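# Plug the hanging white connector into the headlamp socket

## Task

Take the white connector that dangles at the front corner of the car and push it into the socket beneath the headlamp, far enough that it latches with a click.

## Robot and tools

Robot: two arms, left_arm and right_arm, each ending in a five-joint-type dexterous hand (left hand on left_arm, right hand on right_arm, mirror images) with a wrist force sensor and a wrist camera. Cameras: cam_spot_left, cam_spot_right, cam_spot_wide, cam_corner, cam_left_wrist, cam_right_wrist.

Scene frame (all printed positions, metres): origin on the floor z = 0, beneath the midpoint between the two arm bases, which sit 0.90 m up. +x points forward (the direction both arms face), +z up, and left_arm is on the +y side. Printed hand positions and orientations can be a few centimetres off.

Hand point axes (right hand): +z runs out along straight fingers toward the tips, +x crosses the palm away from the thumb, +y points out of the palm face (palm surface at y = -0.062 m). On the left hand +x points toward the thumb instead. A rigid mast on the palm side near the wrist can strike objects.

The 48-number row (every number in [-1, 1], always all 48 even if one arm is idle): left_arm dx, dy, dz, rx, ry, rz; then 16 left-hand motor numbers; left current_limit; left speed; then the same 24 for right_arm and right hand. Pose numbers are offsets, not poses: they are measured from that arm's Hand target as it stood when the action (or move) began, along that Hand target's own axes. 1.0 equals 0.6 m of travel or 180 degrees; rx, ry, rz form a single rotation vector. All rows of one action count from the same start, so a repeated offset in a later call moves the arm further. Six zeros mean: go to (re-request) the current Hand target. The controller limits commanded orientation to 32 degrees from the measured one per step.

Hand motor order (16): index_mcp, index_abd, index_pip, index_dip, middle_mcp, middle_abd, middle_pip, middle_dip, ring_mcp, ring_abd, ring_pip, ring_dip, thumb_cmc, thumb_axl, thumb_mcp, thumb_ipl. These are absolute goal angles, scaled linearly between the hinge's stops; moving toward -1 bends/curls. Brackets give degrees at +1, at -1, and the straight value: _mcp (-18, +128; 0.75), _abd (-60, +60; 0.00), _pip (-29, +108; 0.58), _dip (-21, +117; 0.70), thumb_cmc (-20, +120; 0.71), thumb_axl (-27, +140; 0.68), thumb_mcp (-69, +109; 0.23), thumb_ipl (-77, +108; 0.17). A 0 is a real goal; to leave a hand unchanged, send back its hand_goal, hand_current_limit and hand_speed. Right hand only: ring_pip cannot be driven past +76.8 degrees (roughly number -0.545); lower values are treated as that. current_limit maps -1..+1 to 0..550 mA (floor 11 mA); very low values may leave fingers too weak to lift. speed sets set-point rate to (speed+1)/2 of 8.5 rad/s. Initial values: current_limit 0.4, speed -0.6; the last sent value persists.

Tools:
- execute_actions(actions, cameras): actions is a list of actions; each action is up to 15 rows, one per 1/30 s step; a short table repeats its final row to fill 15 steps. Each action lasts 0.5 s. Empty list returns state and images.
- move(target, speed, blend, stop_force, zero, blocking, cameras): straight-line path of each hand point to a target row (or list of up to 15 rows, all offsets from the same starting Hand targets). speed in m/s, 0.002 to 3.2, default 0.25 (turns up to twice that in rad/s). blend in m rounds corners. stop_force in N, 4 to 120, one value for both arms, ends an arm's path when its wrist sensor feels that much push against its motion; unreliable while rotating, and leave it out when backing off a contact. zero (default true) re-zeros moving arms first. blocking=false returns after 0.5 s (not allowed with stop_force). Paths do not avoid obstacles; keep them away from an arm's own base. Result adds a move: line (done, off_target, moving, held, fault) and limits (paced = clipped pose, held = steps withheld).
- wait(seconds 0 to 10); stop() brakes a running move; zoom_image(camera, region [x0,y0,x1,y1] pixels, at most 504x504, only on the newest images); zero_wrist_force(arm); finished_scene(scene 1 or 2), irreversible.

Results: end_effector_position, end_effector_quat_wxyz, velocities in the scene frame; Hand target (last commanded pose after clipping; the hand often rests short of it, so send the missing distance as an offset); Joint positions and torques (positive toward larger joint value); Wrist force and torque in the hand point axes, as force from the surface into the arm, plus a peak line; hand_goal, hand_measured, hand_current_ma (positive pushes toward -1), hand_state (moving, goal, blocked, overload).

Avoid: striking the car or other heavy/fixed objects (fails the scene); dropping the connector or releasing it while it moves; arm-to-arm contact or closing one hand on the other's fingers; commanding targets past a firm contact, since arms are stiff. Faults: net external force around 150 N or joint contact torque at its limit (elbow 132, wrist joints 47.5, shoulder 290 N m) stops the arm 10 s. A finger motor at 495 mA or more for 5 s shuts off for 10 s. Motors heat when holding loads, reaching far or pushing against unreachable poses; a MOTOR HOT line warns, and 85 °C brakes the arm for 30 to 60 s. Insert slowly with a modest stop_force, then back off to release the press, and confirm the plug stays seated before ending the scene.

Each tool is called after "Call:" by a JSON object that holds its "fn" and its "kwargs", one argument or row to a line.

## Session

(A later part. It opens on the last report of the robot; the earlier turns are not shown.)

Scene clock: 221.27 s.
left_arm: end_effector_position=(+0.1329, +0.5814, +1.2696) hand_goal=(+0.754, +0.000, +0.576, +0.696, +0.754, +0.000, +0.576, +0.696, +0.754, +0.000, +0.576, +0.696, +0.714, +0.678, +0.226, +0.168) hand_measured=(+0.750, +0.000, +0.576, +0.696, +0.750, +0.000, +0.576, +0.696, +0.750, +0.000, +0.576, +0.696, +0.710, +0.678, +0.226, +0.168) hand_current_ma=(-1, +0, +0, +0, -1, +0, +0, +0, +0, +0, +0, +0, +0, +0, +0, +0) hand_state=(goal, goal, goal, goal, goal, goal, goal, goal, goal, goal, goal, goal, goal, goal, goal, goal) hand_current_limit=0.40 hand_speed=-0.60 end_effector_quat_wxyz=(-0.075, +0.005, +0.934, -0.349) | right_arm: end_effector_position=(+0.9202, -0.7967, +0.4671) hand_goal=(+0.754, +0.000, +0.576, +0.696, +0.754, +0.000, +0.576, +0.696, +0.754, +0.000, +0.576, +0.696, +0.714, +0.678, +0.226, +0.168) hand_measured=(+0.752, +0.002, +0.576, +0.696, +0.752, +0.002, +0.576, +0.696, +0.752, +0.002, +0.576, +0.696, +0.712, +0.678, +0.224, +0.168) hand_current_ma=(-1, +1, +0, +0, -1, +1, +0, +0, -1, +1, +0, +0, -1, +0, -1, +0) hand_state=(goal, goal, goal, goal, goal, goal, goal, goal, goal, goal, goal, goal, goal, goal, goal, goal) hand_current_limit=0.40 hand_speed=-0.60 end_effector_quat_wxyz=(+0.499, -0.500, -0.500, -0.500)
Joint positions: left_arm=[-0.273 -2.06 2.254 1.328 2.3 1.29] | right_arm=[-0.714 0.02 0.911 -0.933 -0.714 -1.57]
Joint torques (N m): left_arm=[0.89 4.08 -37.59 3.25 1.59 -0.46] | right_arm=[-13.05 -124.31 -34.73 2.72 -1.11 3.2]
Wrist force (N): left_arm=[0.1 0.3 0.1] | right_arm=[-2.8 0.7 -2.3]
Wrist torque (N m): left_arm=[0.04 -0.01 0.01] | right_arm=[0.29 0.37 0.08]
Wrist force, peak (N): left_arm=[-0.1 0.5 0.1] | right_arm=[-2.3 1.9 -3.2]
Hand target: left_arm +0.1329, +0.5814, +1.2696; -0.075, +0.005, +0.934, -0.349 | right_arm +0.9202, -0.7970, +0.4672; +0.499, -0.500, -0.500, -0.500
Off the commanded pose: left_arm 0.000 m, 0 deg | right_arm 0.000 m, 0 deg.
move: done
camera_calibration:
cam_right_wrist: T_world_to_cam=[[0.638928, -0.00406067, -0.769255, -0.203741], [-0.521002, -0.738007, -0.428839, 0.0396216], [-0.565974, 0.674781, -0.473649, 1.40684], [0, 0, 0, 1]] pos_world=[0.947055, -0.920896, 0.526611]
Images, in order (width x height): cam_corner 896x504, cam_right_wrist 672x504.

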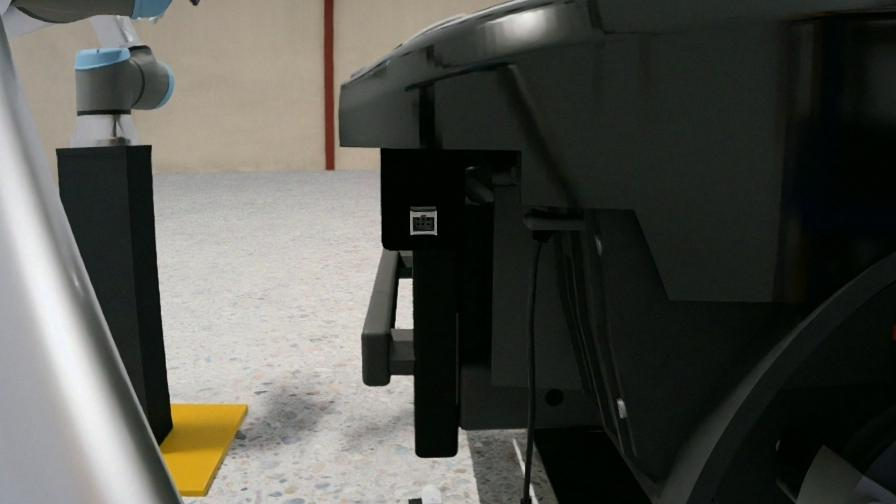

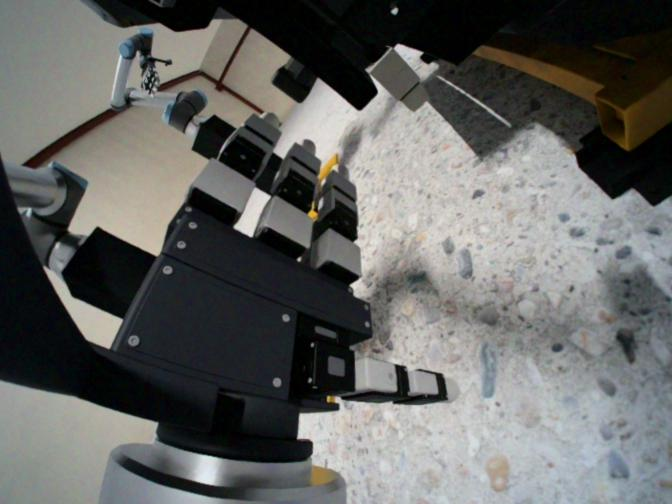

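Call:
{"fn": "move", "kwargs": {
  "target": [0,0,0,0,0,0,0.754,0,0.576,0.696,0.754,0,0.576,0.696,0.754,0,0.576,0.696,0.714,0.678,0.226,0.168,0.4,-0.6,0,0,0,0,0,0,0.89,-0.133,-0.883,0.696,0.89,0.133,-0.883,0.696,0.89,0,-0.5,0.261,-0.671,0.678,-0.112,0.638,0.4,-0.5],
  "speed": 0.2
}}

Call:
{"fn": "move", "kwargs": {
  "target": [
    [0,0,0,0,0,0,0.754,0,0.576,0.696,0.754,0,0.576,0.696,0.754,0,0.576,0.696,0.714,0.678,0.226,0.168,0.4,-0.6,-0.002,0.001,0.2,0,0,0,0.89,-0.133,-0.883,0.696,0.89,0.133,-0.883,0.696,0.89,0,-0.5,0.261,-0.671,0.678,-0.112,0.638,0.4,-0.5]
  ],
  "speed": 0.12,
  "cameras": ["cam_right_wrist", "cam_corner"]
}}

Call:
{"fn": "zoom_image", "kwargs": {
  "camera": "cam_right_wrist",
  "region": [240, 0, 440, 200]
}}

Scene clock: 243.90 s.
left_arm: end_effector_position=(+0.1329, +0.5814, +1.2696) hand_goal=(+0.754, +0.000, +0.576, +0.696, +0.754, +0.000, +0.576, +0.696, +0.754, +0.000, +0.576, +0.696, +0.714, +0.678, +0.226, +0.168) hand_measured=(+0.750, +0.000, +0.576, +0.696, +0.750, +0.000, +0.576, +0.696, +0.750, +0.000, +0.576, +0.696, +0.710, +0.678, +0.226, +0.168) hand_current_ma=(-1, +0, +0, +0, -1, +0, +0, +0, +0, +0, +0, +0, +0, +0, +0, +0) hand_state=(goal, goal, goal, goal, goal, goal, goal, goal, goal, goal, goal, goal, goal, goal, goal, goal) hand_current_limit=0.40 hand_speed=-0.60 end_effector_quat_wxyz=(-0.075, +0.005, +0.934, -0.349) | right_arm: end_effector_position=(+0.9203, -0.7970, +0.4672) hand_goal=(+0.890, -0.132, -0.882, +0.696, +0.890, +0.134, -0.882, +0.696, +0.890, +0.000, -0.500, +0.262, -0.670, +0.678, -0.112, +0.638) hand_measured=(+0.886, -0.126, -0.880, +0.696, +0.888, +0.134, -0.878, +0.696, +0.888, +0.002, -0.498, +0.264, -0.652, +0.678, -0.110, +0.636) hand_current_ma=(-2, +4, +1, +0, +0, +0, +2, +0, -1, +1, +1, +2, +24, +0, +1, -1) hand_state=(goal, goal, goal, goal, goal, goal, goal, goal, goal, goal, goal, goal, goal, goal, goal, goal) hand_current_limit=0.40 hand_speed=-0.50 end_effector_quat_wxyz=(+0.499, -0.500, -0.500, -0.500)
Joint positions: left_arm=[-0.273 -2.06 2.254 1.328 2.3 1.29] | right_arm=[-0.714 0.02 0.91 -0.933 -0.714 -1.57]
Joint torques (N m): left_arm=[0.67 3.98 -37.71 3.28 1.51 -0.4] | right_arm=[-12.18 -132.91 -28.95 0.45 -1.31 3.78]
Wrist force (N): left_arm=[-0.2 -0.2 0.0] | right_arm=[-2.5 0.7 -1.7]
Wrist torque (N m): left_arm=[-0.02 0.03 -0.01] | right_arm=[0.26 0.35 0.15]
Wrist force, peak (N): left_arm=[0.1 -0.1 0.8] | right_arm=[-2.8 0.8 -2.6]
Hand target: left_arm +0.1329, +0.5814, +1.2696; -0.075, +0.005, +0.934, -0.349 | right_arm +0.9202, -0.7970, +0.4672; +0.499, -0.500, -0.500, -0.500
Off the commanded pose: left_arm 0.000 m, 0 deg | right_arm 0.000 m, 0 deg.
move: done

Scene clock: 245.23 s.
left_arm: end_effector_position=(+0.1329, +0.5814, +1.2696) hand_goal=(+0.754, +0.000, +0.576, +0.696, +0.754, +0.000, +0.576, +0.696, +0.754, +0.000, +0.576, +0.696, +0.714, +0.678, +0.226, +0.168) hand_measured=(+0.750, +0.000, +0.576, +0.696, +0.750, +0.000, +0.576, +0.696, +0.750, +0.000, +0.576, +0.696, +0.710, +0.678, +0.226, +0.168) hand_current_ma=(-1, +0, +0, +0, -1, +0, +0, +0, +0, +0, +0, +0, +0, +0, +0, +0) hand_state=(goal, goal, goal, goal, goal, goal, goal, goal, goal, goal, goal, goal, goal, goal, goal, goal) hand_current_limit=0.40 hand_speed=-0.60 end_effector_quat_wxyz=(-0.075, +0.005, +0.934, -0.349) | right_arm: end_effector_position=(+0.9210, -0.6770, +0.4660) hand_goal=(+0.890, -0.132, -0.882, +0.696, +0.890, +0.134, -0.882, +0.696, +0.890, +0.000, -0.500, +0.262, -0.670, +0.678, -0.112, +0.638) hand_measured=(+0.888, -0.126, -0.880, +0.696, +0.888, +0.134, -0.878, +0.696, +0.888, +0.002, -0.498, +0.264, -0.652, +0.678, -0.110, +0.636) hand_current_ma=(-2, +4, +1, +0, +0, +0, +2, +0, -1, +1, +1, +2, +24, +0, +1, -1) hand_state=(goal, goal, goal, goal, goal, goal, goal, goal, goal, goal, goal, goal, goal, goal, goal, goal) hand_current_limit=0.40 hand_speed=-0.50 end_effector_quat_wxyz=(+0.499, -0.500, -0.501, -0.500)
Joint positions: left_arm=[-0.273 -2.06 2.254 1.328 2.3 1.29] | right_arm=[-0.612 -0.037 1.084 -1.049 -0.611 -1.569]
Joint torques (N m): left_arm=[0.37 3.99 -37.75 3.37 1.75 -0.5] | right_arm=[-12.2 -92.51 -31.52 2.81 -2.56 3.14]
Wrist force (N): left_arm=[0.1 0.0 0.2] | right_arm=[-1.9 0.4 -2.2]
Wrist torque (N m): left_arm=[-0.02 -0.01 0.01] | right_arm=[0.19 0.32 0.05]
Wrist force, peak (N): left_arm=[0.2 0.4 0.4] | right_arm=[-2.2 0.6 -4.8]
Hand target: left_arm +0.1329, +0.5814, +1.2696; -0.075, +0.005, +0.934, -0.349 | right_arm +0.9209, -0.6770, +0.4658; +0.499, -0.500, -0.500, -0.500
Off the commanded pose: left_arm 0.000 m, 0 deg | right_arm 0.000 m, 0 deg.
move: done
camera_calibration:
cam_right_wrist: T_world_to_cam=[[0.63897, -0.00423008, -0.76922, -0.204806], [-0.520968, -0.738114, -0.428695, 0.127786], [-0.565959, 0.674662, -0.473837, 1.32592], [0, 0, 0, 1]] pos_world=[0.947855, -0.801097, 0.525512]
Images, in order (width x height): cam_corner 896x504, cam_right_wrist 672x504.

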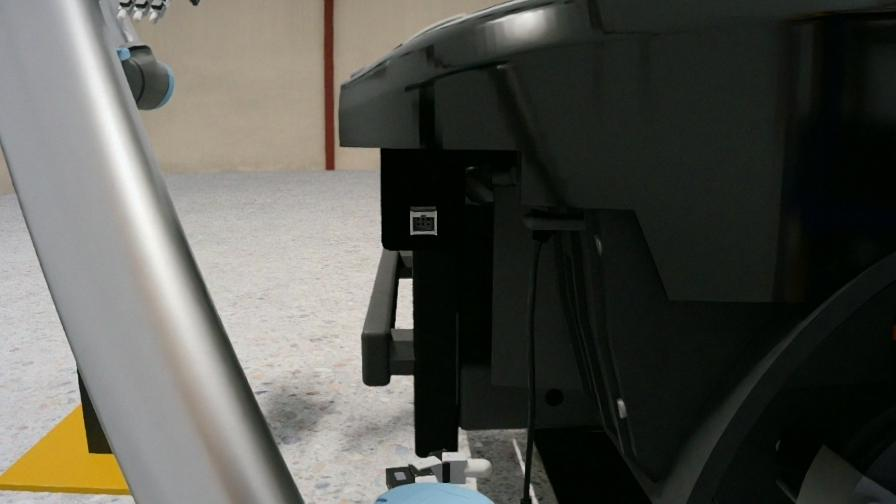

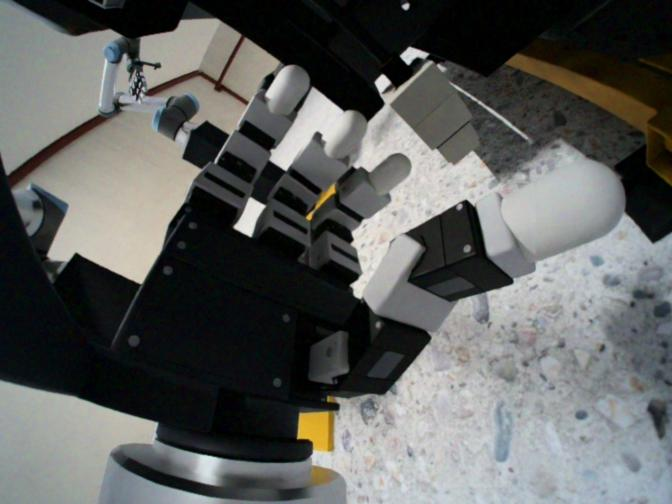

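Scaled by 2.520 from the camera's 672x504 image, which has a finer 960x720 frame.

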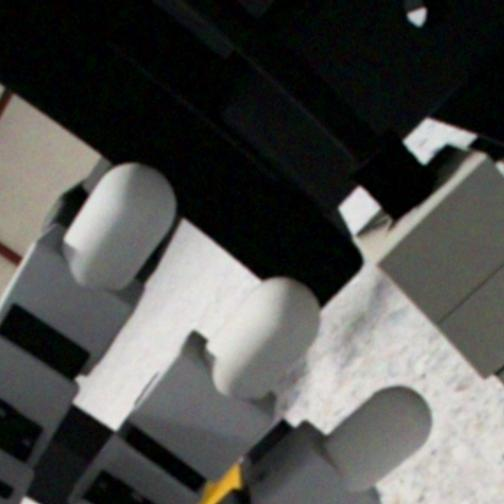

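Call:
{"fn": "zoom_image", "kwargs": {
  "camera": "cam_right_wrist",
  "region": [370, 40, 490, 180]
}}

Scaled by 3.600 from the camera's 672x504 image, which has a finer 960x720 frame.

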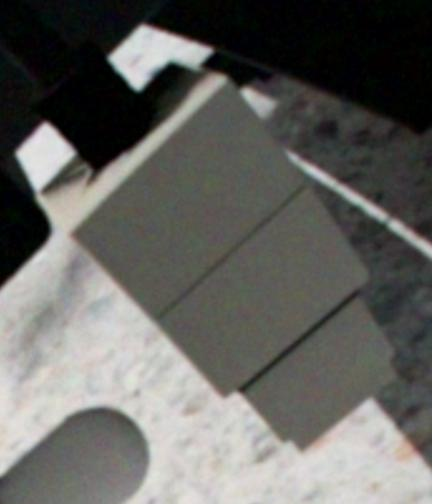

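Call:
{"fn": "move", "kwargs": {
  "target": [
    [0,0,0,0,0,0,0.754,0,0.576,0.696,0.754,0,0.576,0.696,0.754,0,0.576,0.696,0.714,0.678,0.226,0.168,0.4,-0.6,0,-0.001,0.118,0,0,0,0.89,-0.133,-0.883,0.696,0.89,0.133,-0.883,0.696,0.89,0,-0.5,0.261,-0.671,0.678,-0.112,0.638,0.4,-0.5]
  ],
  "speed": 0.08,
  "cameras": ["cam_right_wrist", "cam_corner"]
}}

Call:
{"fn": "zoom_image", "kwargs": {
  "camera": "cam_right_wrist",
  "region": [300, 40, 640, 300]
}}

Call:
{"fn": "zoom_image", "kwargs": {
  "camera": "cam_corner",
  "region": [440, 400, 600, 504]
}}

Scene clock: 263.93 s.
left_arm: end_effector_position=(+0.1329, +0.5814, +1.2696) hand_goal=(+0.754, +0.000, +0.576, +0.696, +0.754, +0.000, +0.576, +0.696, +0.754, +0.000, +0.576, +0.696, +0.714, +0.678, +0.226, +0.168) hand_measured=(+0.750, +0.000, +0.576, +0.696, +0.750, +0.000, +0.576, +0.696, +0.750, +0.000, +0.576, +0.696, +0.710, +0.678, +0.226, +0.168) hand_current_ma=(-1, +0, +0, +0, -1, +0, +0, +0, +0, +0, +0, +0, +0, +0, +0, +0) hand_state=(goal, goal, goal, goal, goal, goal, goal, goal, goal, goal, goal, goal, goal, goal, goal, goal) hand_current_limit=0.40 hand_speed=-0.60 end_effector_quat_wxyz=(-0.075, +0.005, +0.934, -0.349) | right_arm: end_effector_position=(+0.9203, -0.6060, +0.4658) hand_goal=(+0.890, -0.132, -0.882, +0.696, +0.890, +0.134, -0.882, +0.696, +0.890, +0.000, -0.500, +0.262, -0.670, +0.678, -0.112, +0.638) hand_measured=(+0.888, -0.126, -0.880, +0.696, +0.888, +0.134, -0.878, +0.696, +0.888, +0.002, -0.498, +0.264, -0.652, +0.678, -0.110, +0.636) hand_current_ma=(-1, +4, +1, +0, +0, +0, +2, +0, -1, +1, +1, +2, +24, +0, +1, -1) hand_state=(goal, goal, goal, goal, goal, goal, goal, goal, goal, goal, goal, goal, goal, goal, goal, goal) hand_current_limit=0.40 hand_speed=-0.50 end_effector_quat_wxyz=(+0.499, -0.500, -0.500, -0.500) end_effector_velocity=(+0.001, -0.004, +0.001) end_effector_angular_velocity=(+0.000, +0.000, +0.001)
Joint positions: left_arm=[-0.273 -2.06 2.254 1.328 2.3 1.29] | right_arm=[-0.545 -0.061 1.161 -1.103 -0.544 -1.569]
Joint velocities: left_arm=[within noise] | right_arm=[-0.003 0.001 -0.005 0.004 -0.004 0]
Joint torques (N m): left_arm=[0.7 3.64 -37.43 3.31 1.83 -0.37] | right_arm=[-13.54 -99.02 -29.55 3.23 -3.29 3.45]
Wrist force (N): left_arm=[-0.2 0.3 0.3] | right_arm=[-1.9 0.8 -2.0]
Wrist torque (N m): left_arm=[0.02 0.03 -0.02] | right_arm=[0.25 0.34 -0.01]
Wrist force, peak (N): left_arm=[-0.1 -0.1 0.6] | right_arm=[-2.0 0.5 -4.3]
Hand target: left_arm +0.1329, +0.5814, +1.2696; -0.075, +0.005, +0.934, -0.349 | right_arm +0.9203, -0.6062, +0.4657; +0.499, -0.500, -0.500, -0.500
Off the commanded pose: left_arm 0.000 m, 0 deg | right_arm 0.000 m, 0 deg.
move: done
camera_calibration:
cam_right_wrist: T_world_to_cam=[[0.638893, -0.00422642, -0.769284, -0.204166], [-0.521033, -0.738086, -0.428665, 0.17986], [-0.565986, 0.674694, -0.47376, 1.2776], [0, 0, 0, 1]] pos_world=[0.947255, -0.730096, 0.525312]
Images, in order (width x height): cam_corner 896x504, cam_right_wrist 672x504.

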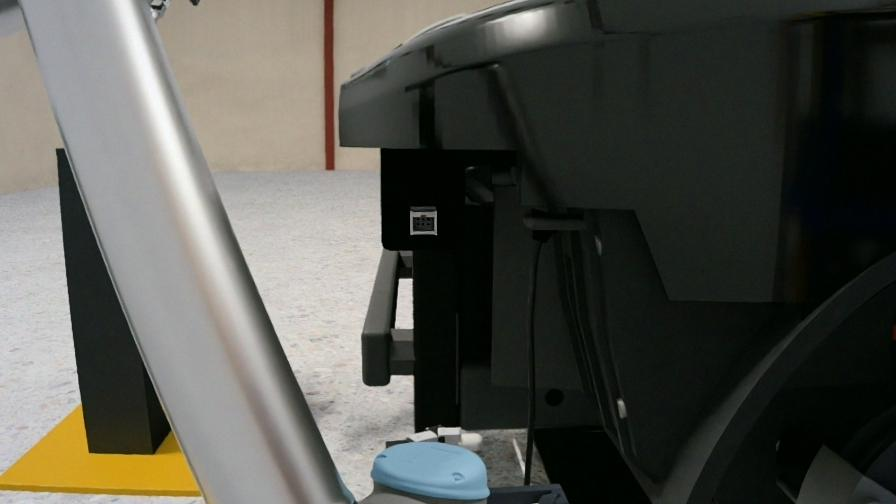

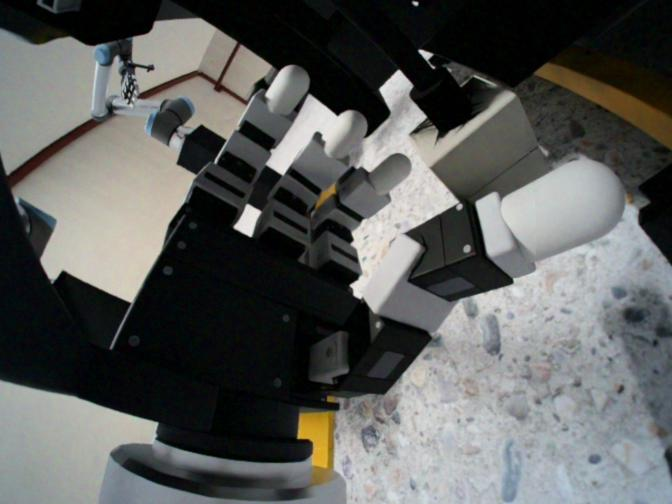

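Scaled by 1.482 from the camera's 672x504 image, which has a finer 960x720 frame.

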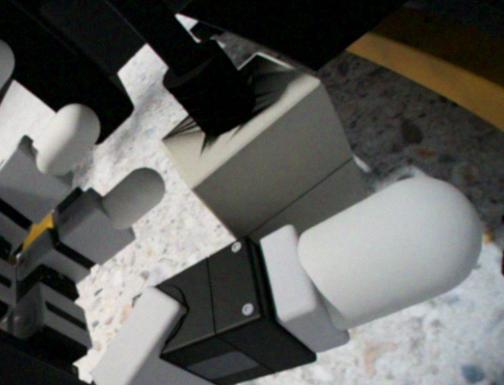

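Scaled by 3.150 from the camera's 896x504 image, which has a finer 1280x720 frame.

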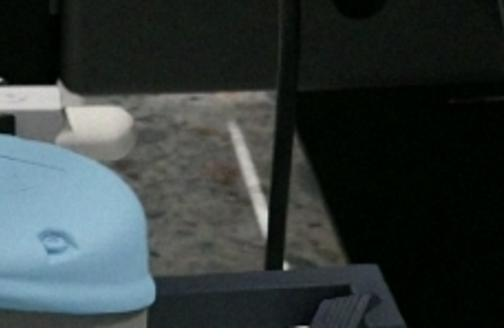

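Call:
{"fn": "move", "kwargs": {
  "target": [
    [0,0,0,0,0,0,0.754,0,0.576,0.696,0.754,0,0.576,0.696,0.754,0,0.576,0.696,0.714,0.678,0.226,0.168,0.4,-0.6,0.0025,-0.005,-0.031,0,0,0,0.89,-0.133,-0.883,0.696,0.89,0.133,-0.883,0.696,0.89,0,-0.5,0.261,-0.671,0.678,-0.112,0.638,0.4,-0.5]
  ],
  "speed": 0.08
}}

Call:
{"fn": "move", "kwargs": {
  "target": [0,0,0,0,0,0,0.754,0,0.576,0.696,0.754,0,0.576,0.696,0.754,0,0.576,0.696,0.714,0.678,0.226,0.168,0.4,-0.6,0,0,0,0,0,0,0.0685,-0.133,-0.2555,0.913,0.0685,0.133,-0.2555,0.913,0.616,0,-0.5,-0.174,-0.671,0.678,-0.247,0.638,0.4,-0.7],
  "speed": 0.1,
  "cameras": ["cam_right_wrist"]
}}

Call:
{"fn": "zoom_image", "kwargs": {
  "camera": "cam_right_wrist",
  "region": [300, 40, 640, 300]
}}

Scene clock: 309.33 s.
left_arm: end_effector_position=(+0.1329, +0.5814, +1.2696) hand_goal=(+0.754, +0.000, +0.576, +0.696, +0.754, +0.000, +0.576, +0.696, +0.754, +0.000, +0.576, +0.696, +0.714, +0.678, +0.226, +0.168) hand_measured=(+0.750, +0.000, +0.576, +0.696, +0.750, +0.000, +0.576, +0.696, +0.750, +0.000, +0.576, +0.696, +0.710, +0.678, +0.226, +0.168) hand_current_ma=(-1, +0, +0, +0, -1, +0, +0, +0, +0, +0, +0, +0, +0, +0, +0, +0) hand_state=(goal, goal, goal, goal, goal, goal, goal, goal, goal, goal, goal, goal, goal, goal, goal, goal) hand_current_limit=0.40 hand_speed=-0.60 end_effector_quat_wxyz=(-0.075, +0.005, +0.934, -0.349) | right_arm: end_effector_position=(+0.9173, -0.6250, +0.4673) hand_goal=(+0.890, -0.132, -0.882, +0.696, +0.890, +0.134, -0.882, +0.696, +0.890, +0.000, -0.500, +0.262, -0.670, +0.678, -0.112, +0.638) hand_measured=(+0.888, -0.126, -0.880, +0.696, +0.888, +0.134, -0.878, +0.696, +0.888, +0.002, -0.498, +0.264, -0.652, +0.678, -0.110, +0.636) hand_current_ma=(-1, +4, +1, +0, +0, +0, +2, +0, -1, +1, +1, +2, +24, +0, +1, -1) hand_state=(goal, goal, goal, goal, goal, goal, goal, goal, goal, goal, goal, goal, goal, goal, goal, goal) hand_current_limit=0.40 hand_speed=-0.50 end_effector_quat_wxyz=(+0.499, -0.500, -0.500, -0.500)
Joint positions: left_arm=[-0.273 -2.06 2.254 1.328 2.3 1.29] | right_arm=[-0.565 -0.06 1.153 -1.095 -0.565 -1.569]
Joint torques (N m): left_arm=[1.11 3.78 -37.65 3.19 1.65 -0.43] | right_arm=[12.58 -93.58 -16.97 0.13 1.59 -2.48]
Wrist force (N): left_arm=[0.1 0.0 0.3] | right_arm=[-2.2 0.6 -2.0]
Wrist torque (N m): left_arm=[-0.02 0.00 0.01] | right_arm=[0.22 0.38 -0.04]
Wrist force, peak (N): left_arm=[-0.1 0.2 0.6] | right_arm=[-2.3 1.1 -2.1]
Hand target: left_arm +0.1329, +0.5814, +1.2696; -0.075, +0.005, +0.934, -0.349 | right_arm +0.9173, -0.6248, +0.4672; +0.499, -0.500, -0.500, -0.500
Off the commanded pose: left_arm 0.000 m, 0 deg | right_arm 0.000 m, 0 deg.
move: done

Scene clock: 310.43 s.
left_arm: end_effector_position=(+0.1329, +0.5814, +1.2696) hand_goal=(+0.754, +0.000, +0.576, +0.696, +0.754, +0.000, +0.576, +0.696, +0.754, +0.000, +0.576, +0.696, +0.714, +0.678, +0.226, +0.168) hand_measured=(+0.750, +0.000, +0.576, +0.696, +0.750, +0.000, +0.576, +0.696, +0.750, +0.000, +0.576, +0.696, +0.710, +0.678, +0.226, +0.168) hand_current_ma=(-1, +0, +0, +0, -1, +0, +0, +0, +0, +0, +0, +0, +0, +0, +0, +0) hand_state=(goal, goal, goal, goal, goal, goal, goal, goal, goal, goal, goal, goal, goal, goal, goal, goal) hand_current_limit=0.40 hand_speed=-0.60 end_effector_quat_wxyz=(-0.075, +0.005, +0.934, -0.349) | right_arm: end_effector_position=(+0.9173, -0.6248, +0.4672) hand_goal=(+0.068, -0.132, -0.256, +0.914, +0.068, +0.134, -0.256, +0.914, +0.616, +0.000, -0.500, -0.174, -0.670, +0.678, -0.246, +0.638) hand_measured=(+0.072, -0.120, -0.260, +0.912, +0.070, +0.128, -0.260, +0.912, +0.618, +0.002, -0.498, -0.170, -0.652, +0.678, -0.244, +0.636) hand_current_ma=(+3, +11, -3, -1, +0, -3, -3, -1, +1, +1, +1, +2, +24, +0, +1, -1) hand_state=(goal, goal, goal, goal, goal, goal, goal, goal, goal, goal, goal, goal, goal, goal, goal, goal) hand_current_limit=0.40 hand_speed=-0.70 end_effector_quat_wxyz=(+0.499, -0.500, -0.500, -0.500)
Joint positions: left_arm=[-0.273 -2.06 2.254 1.328 2.3 1.29] | right_arm=[-0.565 -0.06 1.153 -1.095 -0.565 -1.569]
Joint torques (N m): left_arm=[1.59 4.3 -37.64 3.16 1.86 -0.43] | right_arm=[14.12 -98.05 -7.04 -1.02 2.3 -2.3]
Wrist force (N): left_arm=[0.0 0.2 0.1] | right_arm=[-2.2 0.9 -1.6]
Wrist torque (N m): left_arm=[0.03 0.01 0.00] | right_arm=[0.22 0.38 0.07]
Wrist force, peak (N): left_arm=[0.4 -0.1 0.4] | right_arm=[-2.4 0.8 -1.9]
Hand target: left_arm +0.1329, +0.5814, +1.2696; -0.075, +0.005, +0.934, -0.349 | right_arm +0.9173, -0.6248, +0.4672; +0.499, -0.500, -0.500, -0.500
Off the commanded pose: left_arm 0.000 m, 0 deg | right_arm 0.000 m, 0 deg.
move: done
camera_calibration:
cam_right_wrist: T_world_to_cam=[[0.638813, -0.00413218, -0.769351, -0.201071], [-0.521029, -0.738092, -0.42866, 0.16501], [-0.56608, 0.674688, -0.473656, 1.28927], [0, 0, 0, 1]] pos_world=[0.944254, -0.748896, 0.526711]
Images, in order (width x height): cam_right_wrist 672x504.

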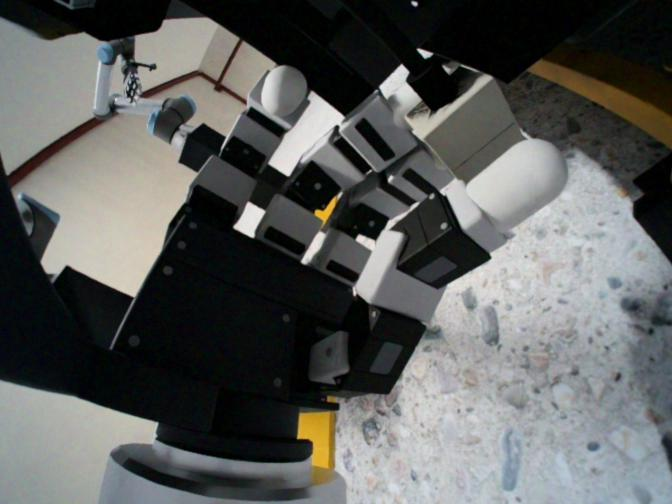

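Scaled by 1.482 from the camera's 672x504 image, which has a finer 960x720 frame.

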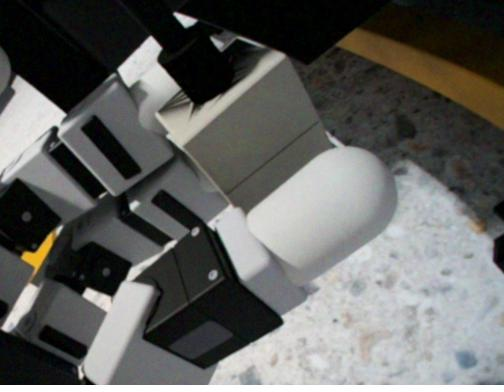

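Call:
{"fn": "move", "kwargs": {
  "target": [0,0,0,0,0,0,0.754,0,0.576,0.696,0.754,0,0.576,0.696,0.754,0,0.576,0.696,0.714,0.678,0.226,0.168,0.4,-0.6,0,0,0,0,0,0,-0.17,-0.133,-0.2555,0.913,-0.14,0.133,-0.2555,0.913,0.616,0,-0.5,-0.174,-0.665,0.678,-0.427,0.638,0.4,-0.88],
  "speed": 0.1,
  "cameras": ["cam_right_wrist"]
}}

Call:
{"fn": "zoom_image", "kwargs": {
  "camera": "cam_right_wrist",
  "region": [300, 40, 640, 300]
}}

Scene clock: 320.30 s.
left_arm: end_effector_position=(+0.1329, +0.5814, +1.2696) hand_goal=(+0.754, +0.000, +0.576, +0.696, +0.754, +0.000, +0.576, +0.696, +0.754, +0.000, +0.576, +0.696, +0.714, +0.678, +0.226, +0.168) hand_measured=(+0.750, +0.000, +0.576, +0.696, +0.750, +0.000, +0.576, +0.696, +0.750, +0.000, +0.576, +0.696, +0.710, +0.678, +0.226, +0.168) hand_current_ma=(-1, +0, +0, +0, -1, +0, +0, +0, +0, +0, +0, +0, +0, +0, +0, +0) hand_state=(goal, goal, goal, goal, goal, goal, goal, goal, goal, goal, goal, goal, goal, goal, goal, goal) hand_current_limit=0.40 hand_speed=-0.60 end_effector_quat_wxyz=(-0.075, +0.005, +0.934, -0.349) | right_arm: end_effector_position=(+0.9173, -0.6248, +0.4672) hand_goal=(-0.170, -0.132, -0.256, +0.914, -0.140, +0.134, -0.256, +0.914, +0.616, +0.000, -0.500, -0.174, -0.664, +0.678, -0.426, +0.638) hand_measured=(-0.052, -0.114, -0.230, +0.926, -0.058, +0.124, -0.230, +0.926, +0.618, +0.002, -0.498, -0.170, -0.652, +0.678, -0.320, +0.668) hand_current_ma=(+381, +17, +39, +13, +221, -8, +38, +11, +1, +1, +1, +2, +14, +0, +385, +72) hand_state=(blocked, goal, blocked, goal, blocked, goal, blocked, goal, goal, goal, goal, goal, goal, goal, blocked, blocked) hand_current_limit=0.40 hand_speed=-0.88 end_effector_quat_wxyz=(+0.499, -0.500, -0.500, -0.500)
Joint positions: left_arm=[-0.273 -2.06 2.254 1.328 2.3 1.29] | right_arm=[-0.565 -0.06 1.153 -1.095 -0.565 -1.569]
Joint torques (N m): left_arm=[1.42 4.71 -37.81 3.17 1.89 -0.27] | right_arm=[15.59 -118.4 -8.5 0.02 0.68 0.09]
Wrist force (N): left_arm=[-0.1 0.3 0.2] | right_arm=[-2.0 0.4 -1.6]
Wrist torque (N m): left_arm=[0.02 0.02 -0.01] | right_arm=[0.17 0.38 0.07]
Wrist force, peak (N): left_arm=[-0.1 0.1 0.7] | right_arm=[-2.4 1.0 -2.0]
Hand target: left_arm +0.1329, +0.5814, +1.2696; -0.075, +0.005, +0.934, -0.349 | right_arm +0.9173, -0.6248, +0.4672; +0.499, -0.500, -0.500, -0.500
Off the commanded pose: left_arm 0.000 m, 0 deg | right_arm 0.000 m, 0 deg.
move: done
camera_calibration:
cam_right_wrist: T_world_to_cam=[[0.638857, -0.00418366, -0.769314, -0.20117], [-0.521004, -0.73812, -0.428641, 0.164955], [-0.566053, 0.674656, -0.473733, 1.28927], [0, 0, 0, 1]] pos_world=[0.944255, -0.748896, 0.526711]
Images, in order (width x height): cam_right_wrist 672x504.

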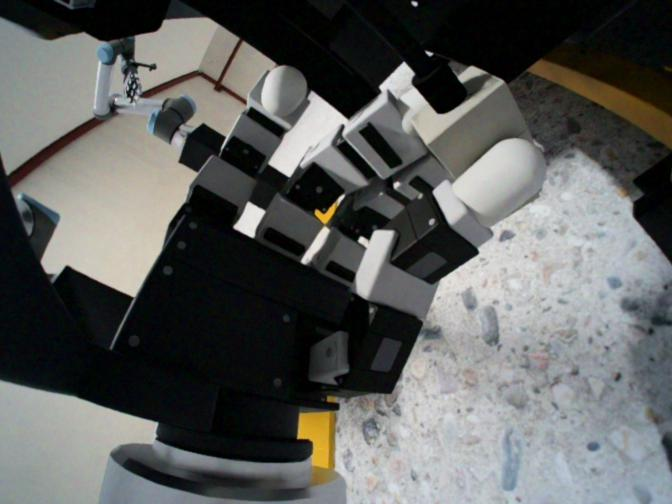

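Scaled by 1.482 from the camera's 672x504 image, which has a finer 960x720 frame.

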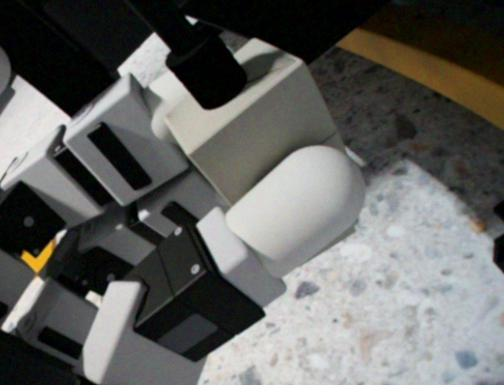

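Call:
{"fn": "move", "kwargs": {
  "target": [0,0,0,0,0,0,0.754,0,0.576,0.696,0.754,0,0.576,0.696,0.754,0,0.576,0.696,0.714,0.678,0.226,0.168,0.4,-0.6,0,0,0,0,0,0,-0.17,-0.133,-0.2555,0.913,-0.14,0.133,-0.2555,0.913,0.616,0,-0.5,-0.174,-0.665,0.678,-0.427,0.638,0.7,-0.88],
  "speed": 0.1
}}

Call:
{"fn": "move", "kwargs": {
  "target": [0,0,0,0,0,0,0.754,0,0.576,0.696,0.754,0,0.576,0.696,0.754,0,0.576,0.696,0.714,0.678,0.226,0.168,0.4,-0.6,0.18,-0.02,-0.030,0,0,0,-0.17,-0.133,-0.2555,0.913,-0.14,0.133,-0.2555,0.913,0.616,0,-0.5,-0.174,-0.665,0.678,-0.427,0.638,0.7,-0.88],
  "speed": 0.08,
  "cameras": ["cam_right_wrist", "cam_corner"]
}}

Call:
{"fn": "zoom_image", "kwargs": {
  "camera": "cam_right_wrist",
  "region": [300, 40, 640, 300]
}}

Scene clock: 326.67 s.
left_arm: end_effector_position=(+0.1329, +0.5814, +1.2696) hand_goal=(+0.754, +0.000, +0.576, +0.696, +0.754, +0.000, +0.576, +0.696, +0.754, +0.000, +0.576, +0.696, +0.714, +0.678, +0.226, +0.168) hand_measured=(+0.750, +0.000, +0.576, +0.696, +0.750, +0.000, +0.576, +0.696, +0.750, +0.000, +0.576, +0.696, +0.710, +0.678, +0.226, +0.168) hand_current_ma=(-1, +0, +0, +0, -1, +0, +0, +0, +0, +0, +0, +0, +0, +0, +0, +0) hand_state=(goal, goal, goal, goal, goal, goal, goal, goal, goal, goal, goal, goal, goal, goal, goal, goal) hand_current_limit=0.40 hand_speed=-0.60 end_effector_quat_wxyz=(-0.075, +0.005, +0.934, -0.349) | right_arm: end_effector_position=(+0.9173, -0.6248, +0.4672) hand_goal=(-0.170, -0.132, -0.256, +0.914, -0.140, +0.134, -0.256, +0.914, +0.616, +0.000, -0.500, -0.174, -0.664, +0.678, -0.426, +0.638) hand_measured=(-0.052, -0.114, -0.228, +0.928, -0.058, +0.124, -0.230, +0.926, +0.618, +0.002, -0.498, -0.170, -0.652, +0.678, -0.322, +0.668) hand_current_ma=(+381, +17, +40, +14, +221, -8, +39, +12, +1, +1, +1, +2, +14, +0, +431, +74) hand_state=(blocked, goal, blocked, goal, blocked, goal, blocked, goal, goal, goal, goal, goal, goal, goal, blocked, blocked) hand_current_limit=0.70 hand_speed=-0.88 end_effector_quat_wxyz=(+0.499, -0.500, -0.500, -0.500)
Joint positions: left_arm=[-0.273 -2.06 2.254 1.328 2.3 1.29] | right_arm=[-0.565 -0.06 1.153 -1.095 -0.565 -1.569]
Joint torques (N m): left_arm=[0.24 4.32 -37.82 3 1.92 -0.53] | right_arm=[11.84 -117.16 -9.26 1.15 -0.15 1.98]
Wrist force (N): left_arm=[-0.2 0.0 0.1] | right_arm=[-2.2 0.7 -1.7]
Wrist torque (N m): left_arm=[-0.01 0.04 -0.02] | right_arm=[0.22 0.40 0.07]
Wrist force, peak (N): left_arm=[0.0 -0.4 0.5] | right_arm=[-2.5 0.7 -2.0]
Hand target: left_arm +0.1329, +0.5814, +1.2696; -0.075, +0.005, +0.934, -0.349 | right_arm +0.9173, -0.6248, +0.4672; +0.499, -0.500, -0.500, -0.500
Off the commanded pose: left_arm 0.000 m, 0 deg | right_arm 0.000 m, 0 deg.
move: done

Scene clock: 328.37 s.
left_arm: end_effector_position=(+0.1329, +0.5814, +1.2696) hand_goal=(+0.754, +0.000, +0.576, +0.696, +0.754, +0.000, +0.576, +0.696, +0.754, +0.000, +0.576, +0.696, +0.714, +0.678, +0.226, +0.168) hand_measured=(+0.750, +0.000, +0.576, +0.696, +0.750, +0.000, +0.576, +0.696, +0.750, +0.000, +0.576, +0.696, +0.710, +0.678, +0.226, +0.168) hand_current_ma=(-1, +0, +0, +0, -1, +0, +0, +0, +0, +0, +0, +0, +0, +0, +0, +0) hand_state=(goal, goal, goal, goal, goal, goal, goal, goal, goal, goal, goal, goal, goal, goal, goal, goal) hand_current_limit=0.40 hand_speed=-0.60 end_effector_quat_wxyz=(-0.075, +0.005, +0.934, -0.349) | right_arm: end_effector_position=(+0.9051, -0.6427, +0.5753) hand_goal=(-0.170, -0.132, -0.256, +0.914, -0.140, +0.134, -0.256, +0.914, +0.616, +0.000, -0.500, -0.174, -0.664, +0.678, -0.426, +0.638) hand_measured=(-0.052, -0.130, -0.196, +0.942, -0.120, +0.126, -0.242, +0.922, +0.618, +0.002, -0.498, -0.170, -0.578, +0.702, -0.322, +0.680) hand_current_ma=(+386, +1, +129, +41, +28, -5, +16, +6, +1, +1, +1, +2, +227, +44, +431, +120) hand_state=(blocked, goal, blocked, blocked, blocked, goal, goal, goal, goal, goal, goal, goal, blocked, blocked, blocked, blocked) hand_current_limit=0.70 hand_speed=-0.88 end_effector_quat_wxyz=(+0.499, -0.500, -0.500, -0.500)
Joint positions: left_arm=[-0.273 -2.06 2.254 1.328 2.3 1.29] | right_arm=[-0.59 -0.23 1.302 -1.075 -0.589 -1.569]
Joint torques (N m): left_arm=[0.55 3.93 -37.91 3.13 1.88 -0.62] | right_arm=[10.57 -98.26 -32.12 -1.4 1.03 -1.91]
Wrist force (N): left_arm=[-0.1 -0.1 0.3] | right_arm=[-4.9 0.7 -3.2]
Wrist torque (N m): left_arm=[-0.04 0.02 0.00] | right_arm=[0.19 0.73 0.19]
Wrist force, peak (N): left_arm=[0.2 0.2 0.6] | right_arm=[-6.2 0.9 -3.2]
Hand target: left_arm +0.1329, +0.5814, +1.2696; -0.075, +0.005, +0.934, -0.349 | right_arm +0.9052, -0.6426, +0.5753; +0.499, -0.500, -0.500, -0.500
Off the commanded pose: left_arm 0.000 m, 0 deg | right_arm 0.000 m, 0 deg.
move: done
camera_calibration:
cam_right_wrist: T_world_to_cam=[[0.638775, -0.00407108, -0.769382, -0.110083], [-0.521087, -0.738013, -0.428725, 0.191935], [-0.566069, 0.674774, -0.473546, 1.34563], [0, 0, 0, 1]] pos_world=[0.932054, -0.766796, 0.634811]
Images, in order (width x height): cam_corner 896x504, cam_right_wrist 672x504.

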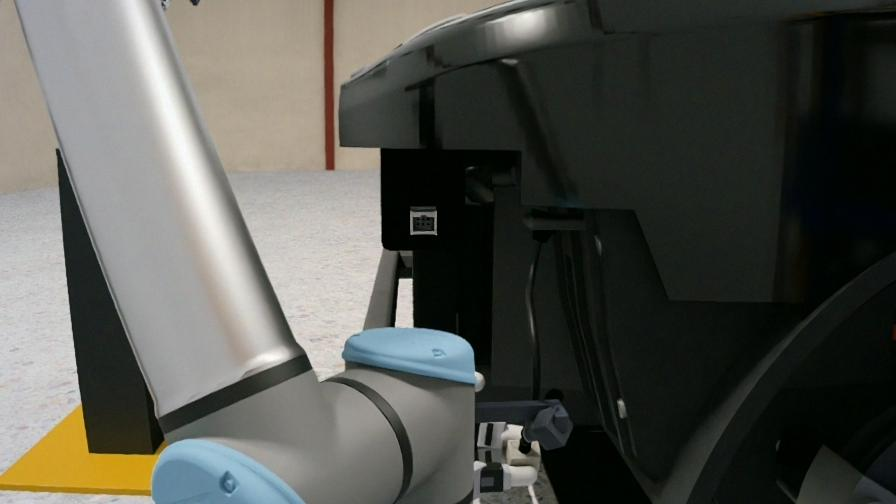

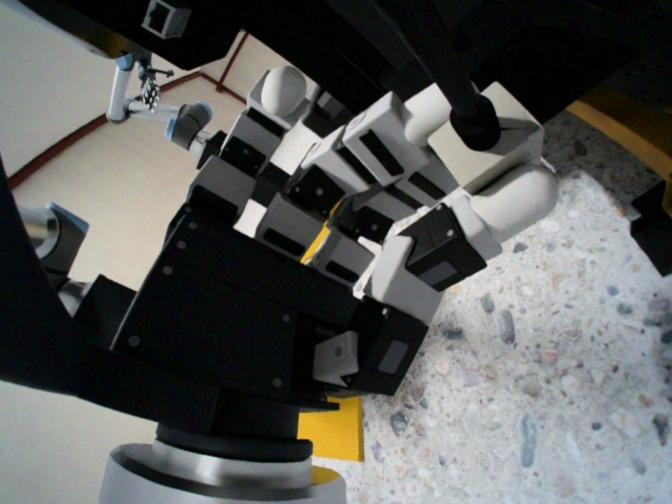

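Scaled by 1.482 from the camera's 672x504 image, which has a finer 960x720 frame.

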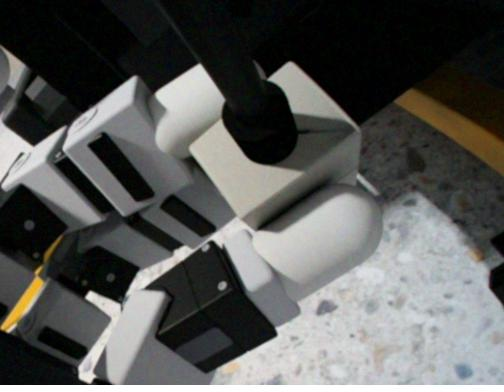

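Call:
{"fn": "move", "kwargs": {
  "target": [0,0,0,0,0,0,0.754,0,0.576,0.696,0.754,0,0.576,0.696,0.754,0,0.576,0.696,0.714,0.678,0.226,0.168,0.4,-0.6,0.1717,-0.030,-0.037,0,0.5,0,-0.17,-0.133,-0.2555,0.913,-0.14,0.133,-0.2555,0.913,0.616,0,-0.5,-0.174,-0.665,0.678,-0.427,0.638,0.7,-0.88],
  "speed": 0.2,
  "cameras": ["cam_right_wrist", "cam_corner"]
}}

Call:
{"fn": "zoom_image", "kwargs": {
  "camera": "cam_corner",
  "region": [380, 200, 600, 400]
}}

Scene clock: 342.07 s.
left_arm: end_effector_position=(+0.1329, +0.5814, +1.2696) hand_goal=(+0.754, +0.000, +0.576, +0.696, +0.754, +0.000, +0.576, +0.696, +0.754, +0.000, +0.576, +0.696, +0.714, +0.678, +0.226, +0.168) hand_measured=(+0.750, +0.000, +0.576, +0.696, +0.750, +0.000, +0.576, +0.696, +0.750, +0.000, +0.576, +0.696, +0.710, +0.678, +0.226, +0.168) hand_current_ma=(-1, +0, +0, +0, -1, +0, +0, +0, +0, +0, +0, +0, +0, +0, +0, +0) hand_state=(goal, goal, goal, goal, goal, goal, goal, goal, goal, goal, goal, goal, goal, goal, goal, goal) hand_current_limit=0.40 hand_speed=-0.60 end_effector_quat_wxyz=(-0.075, +0.005, +0.934, -0.349) | right_arm: end_effector_position=(+0.8872, -0.6646, +0.6784) hand_goal=(-0.170, -0.132, -0.256, +0.914, -0.140, +0.134, -0.256, +0.914, +0.616, +0.000, -0.500, -0.174, -0.664, +0.678, -0.426, +0.638) hand_measured=(-0.076, -0.118, -0.200, +0.942, -0.098, +0.120, -0.222, +0.932, +0.616, +0.002, -0.500, -0.172, -0.618, +0.692, -0.322, +0.684) hand_current_ma=(+275, +12, +114, +41, +85, -13, +58, +20, +0, +1, +0, +1, +91, +20, +431, +138) hand_state=(blocked, goal, blocked, blocked, blocked, goal, blocked, goal, goal, goal, goal, goal, blocked, goal, blocked, blocked) hand_current_limit=0.70 hand_speed=-0.88 end_effector_quat_wxyz=(+0.707, +0.000, -0.001, -0.707) end_effector_velocity=(-0.001, -0.001, -0.001) end_effector_angular_velocity=(+0.005, +0.000, +0.000)
Joint positions: left_arm=[-0.273 -2.06 2.254 1.328 2.3 1.29] | right_arm=[-0.386 0.302 0.653 0.614 -1.57 -2.756]
Joint velocities: left_arm=[within noise] | right_arm=[0 0.001 0.001 0 -0.005 0]
Joint torques (N m): left_arm=[0.92 4.4 -37.53 2.98 1.91 -0.48] | right_arm=[-7.04 -101.54 -32.63 2.79 -1.31 3.45]
Wrist force (N): left_arm=[0.2 0.1 0.2] | right_arm=[-3.7 -0.4 -4.6]
Wrist torque (N m): left_arm=[0.00 -0.02 0.01] | right_arm=[-0.01 0.81 -0.21]
Wrist force, peak (N): left_arm=[-0.2 0.3 0.6] | right_arm=[-4.8 0.1 -4.7]
Hand target: left_arm +0.1329, +0.5814, +1.2696; -0.075, +0.005, +0.934, -0.349 | right_arm +0.8871, -0.6646, +0.6783; +0.707, +0.000, -0.001, -0.707
Off the commanded pose: left_arm 0.000 m, 0 deg | right_arm 0.000 m, 0 deg.
move: done
camera_calibration:
cam_right_wrist: T_world_to_cam=[[0.638526, 0.769592, -0.00367291, -0.0244705], [-0.520511, 0.42834, -0.738643, 1.19548], [-0.56688, 0.473554, 0.674087, 0.48753], [0, 0, 0, 1]] pos_world=[0.914256, -0.724111, 0.554304]
Images, in order (width x height): cam_corner 896x504, cam_right_wrist 672x504.

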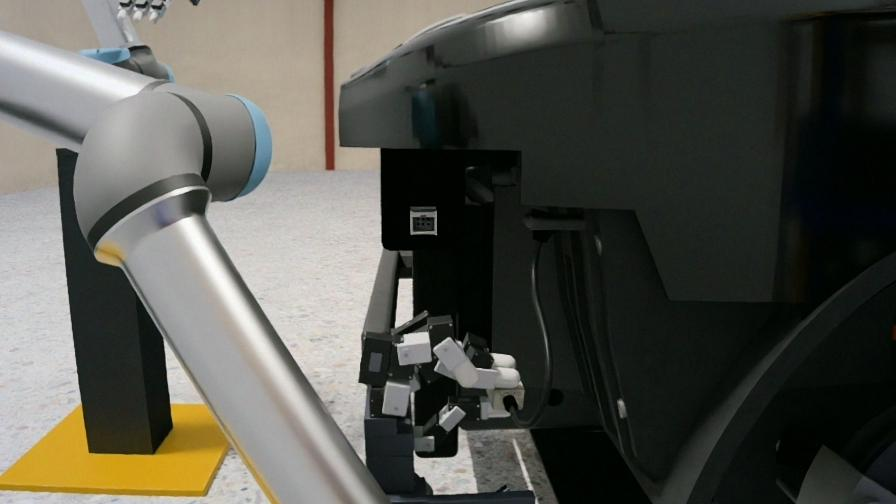

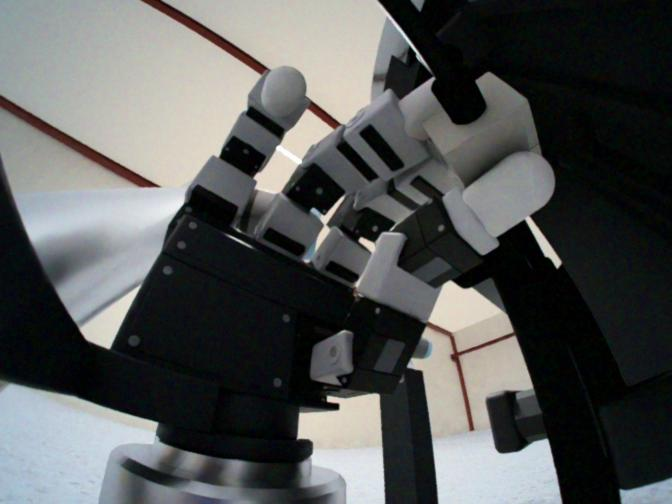

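Scaled by 2.291 from the camera's 896x504 image, which has a finer 1280x720 frame.

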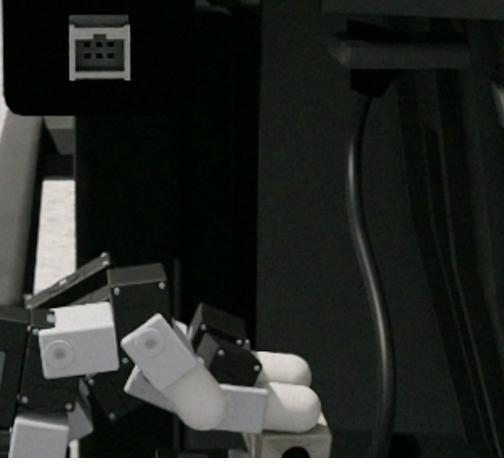

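Call:
{"fn": "move", "kwargs": {
  "target": [0,0,0,0,0,0,0.754,0,0.576,0.696,0.754,0,0.576,0.696,0.754,0,0.576,0.696,0.714,0.678,0.226,0.168,0.4,-0.6,-0.11,-0.132,0.25,0,0,0,-0.17,-0.133,-0.2555,0.913,-0.14,0.133,-0.2555,0.913,0.616,0,-0.5,-0.174,-0.665,0.678,-0.427,0.638,0.7,-0.88],
  "speed": 0.15,
  "cameras": ["cam_right_wrist", "cam_corner"]
}}

Call:
{"fn": "zoom_image", "kwargs": {
  "camera": "cam_corner",
  "region": [350, 120, 510, 270]
}}

Call:
{"fn": "zoom_image", "kwargs": {
  "camera": "cam_right_wrist",
  "region": [380, 20, 600, 240]
}}

Scene clock: 348.60 s.
left_arm: end_effector_position=(+0.1329, +0.5814, +1.2696) hand_goal=(+0.754, +0.000, +0.576, +0.696, +0.754, +0.000, +0.576, +0.696, +0.754, +0.000, +0.576, +0.696, +0.714, +0.678, +0.226, +0.168) hand_measured=(+0.750, +0.000, +0.576, +0.696, +0.750, +0.000, +0.576, +0.696, +0.750, +0.000, +0.576, +0.696, +0.710, +0.678, +0.226, +0.168) hand_current_ma=(-1, +0, +0, +0, -1, +0, +0, +0, +0, +0, +0, +0, +0, +0, +0, +0) hand_state=(goal, goal, goal, goal, goal, goal, goal, goal, goal, goal, goal, goal, goal, goal, goal, goal) hand_current_limit=0.40 hand_speed=-0.60 end_effector_quat_wxyz=(-0.075, +0.005, +0.934, -0.349) | right_arm: end_effector_position=(+0.8079, -0.5983, +0.8281) hand_goal=(-0.170, -0.132, -0.256, +0.914, -0.140, +0.134, -0.256, +0.914, +0.616, +0.000, -0.500, -0.174, -0.664, +0.678, -0.426, +0.638) hand_measured=(-0.076, -0.146, -0.192, +0.946, -0.116, +0.106, -0.236, +0.926, +0.616, +0.002, -0.500, -0.172, -0.596, +0.696, -0.322, +0.690) hand_current_ma=(+278, -13, +139, +49, +38, -33, +26, +11, +0, +1, +0, +1, +157, +30, +431, +161) hand_state=(blocked, goal, blocked, blocked, blocked, blocked, blocked, goal, goal, goal, goal, goal, blocked, goal, blocked, blocked) hand_current_limit=0.70 hand_speed=-0.88 end_effector_quat_wxyz=(+0.707, +0.000, -0.001, -0.707)
Joint positions: left_arm=[-0.273 -2.06 2.254 1.328 2.3 1.29] | right_arm=[-0.34 -0.051 1.239 0.381 -1.57 -2.801]
Joint torques (N m): left_arm=[1.38 3.78 -37.76 3.09 2.1 -0.61] | right_arm=[-12.6 -113.74 -3.85 4.98 2.06 3.47]
Wrist force (N): left_arm=[0.0 0.4 0.0] | right_arm=[-3.2 -0.6 -5.3]
Wrist torque (N m): left_arm=[0.06 0.01 -0.01] | right_arm=[-0.03 0.97 -0.05]
Wrist force, peak (N): left_arm=[0.1 0.1 0.8] | right_arm=[-2.9 0.4 -6.7]
Hand target: left_arm +0.1329, +0.5814, +1.2696; -0.075, +0.005, +0.934, -0.349 | right_arm +0.8078, -0.5984, +0.8282; +0.707, +0.000, -0.001, -0.707
Off the commanded pose: left_arm 0.000 m, 0 deg | right_arm 0.000 m, 0 deg.
move: done
camera_calibration:
cam_right_wrist: T_world_to_cam=[[0.638518, 0.769599, -0.003474, -0.0244387], [-0.520417, 0.428444, -0.738649, 1.23645], [-0.566975, 0.473449, 0.674082, 0.310215], [0, 0, 0, 1]] pos_world=[0.834957, -0.657811, 0.704105]
Images, in order (width x height): cam_corner 896x504, cam_right_wrist 672x504.

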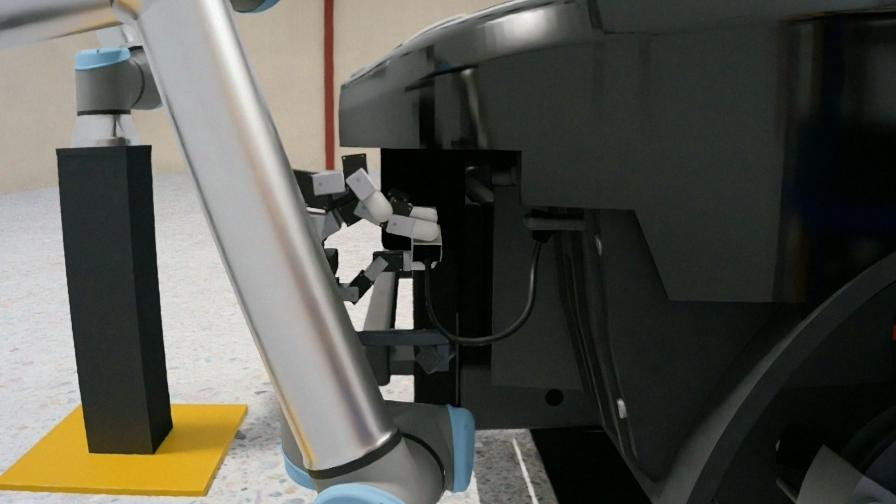

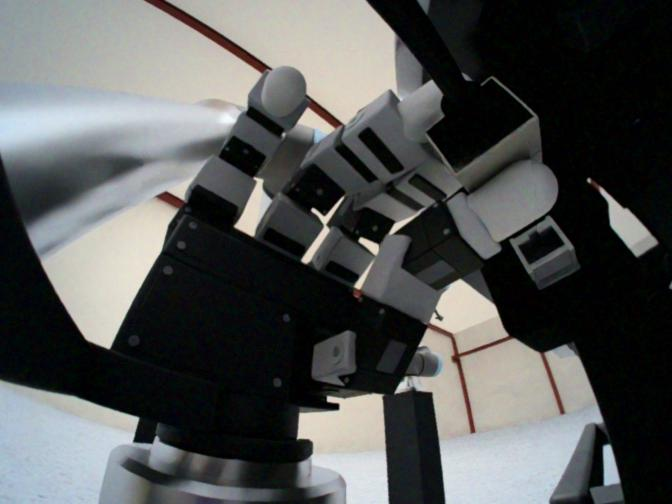

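Scaled by 3.150 from the camera's 896x504 image, which has a finer 1280x720 frame.

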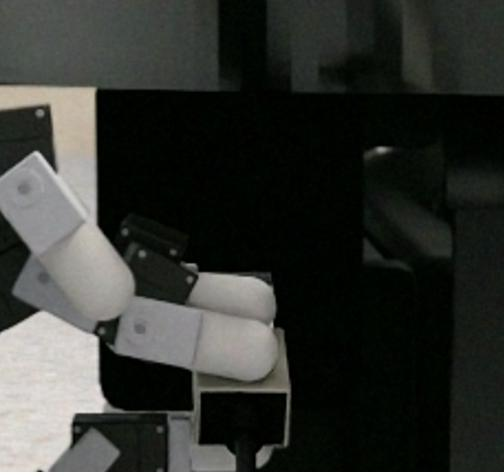

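Scaled by 2.291 from the camera's 672x504 image, which has a finer 960x720 frame.

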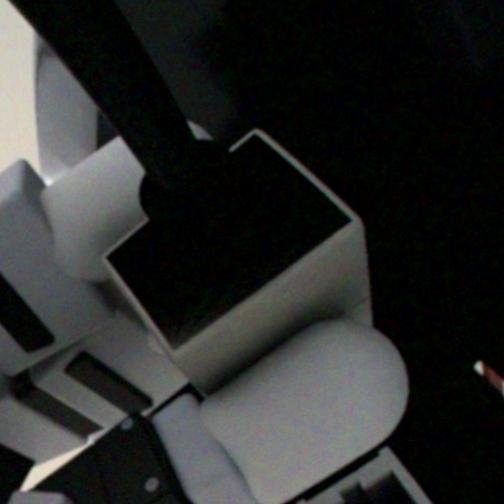

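Call:
{"fn": "zoom_image", "kwargs": {
  "camera": "cam_corner",
  "region": [400, 200, 460, 275]
}}

Scaled by 6.720 from the camera's 896x504 image, which has a finer 1280x720 frame.

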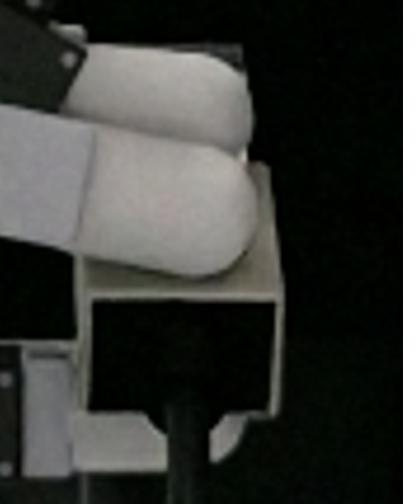

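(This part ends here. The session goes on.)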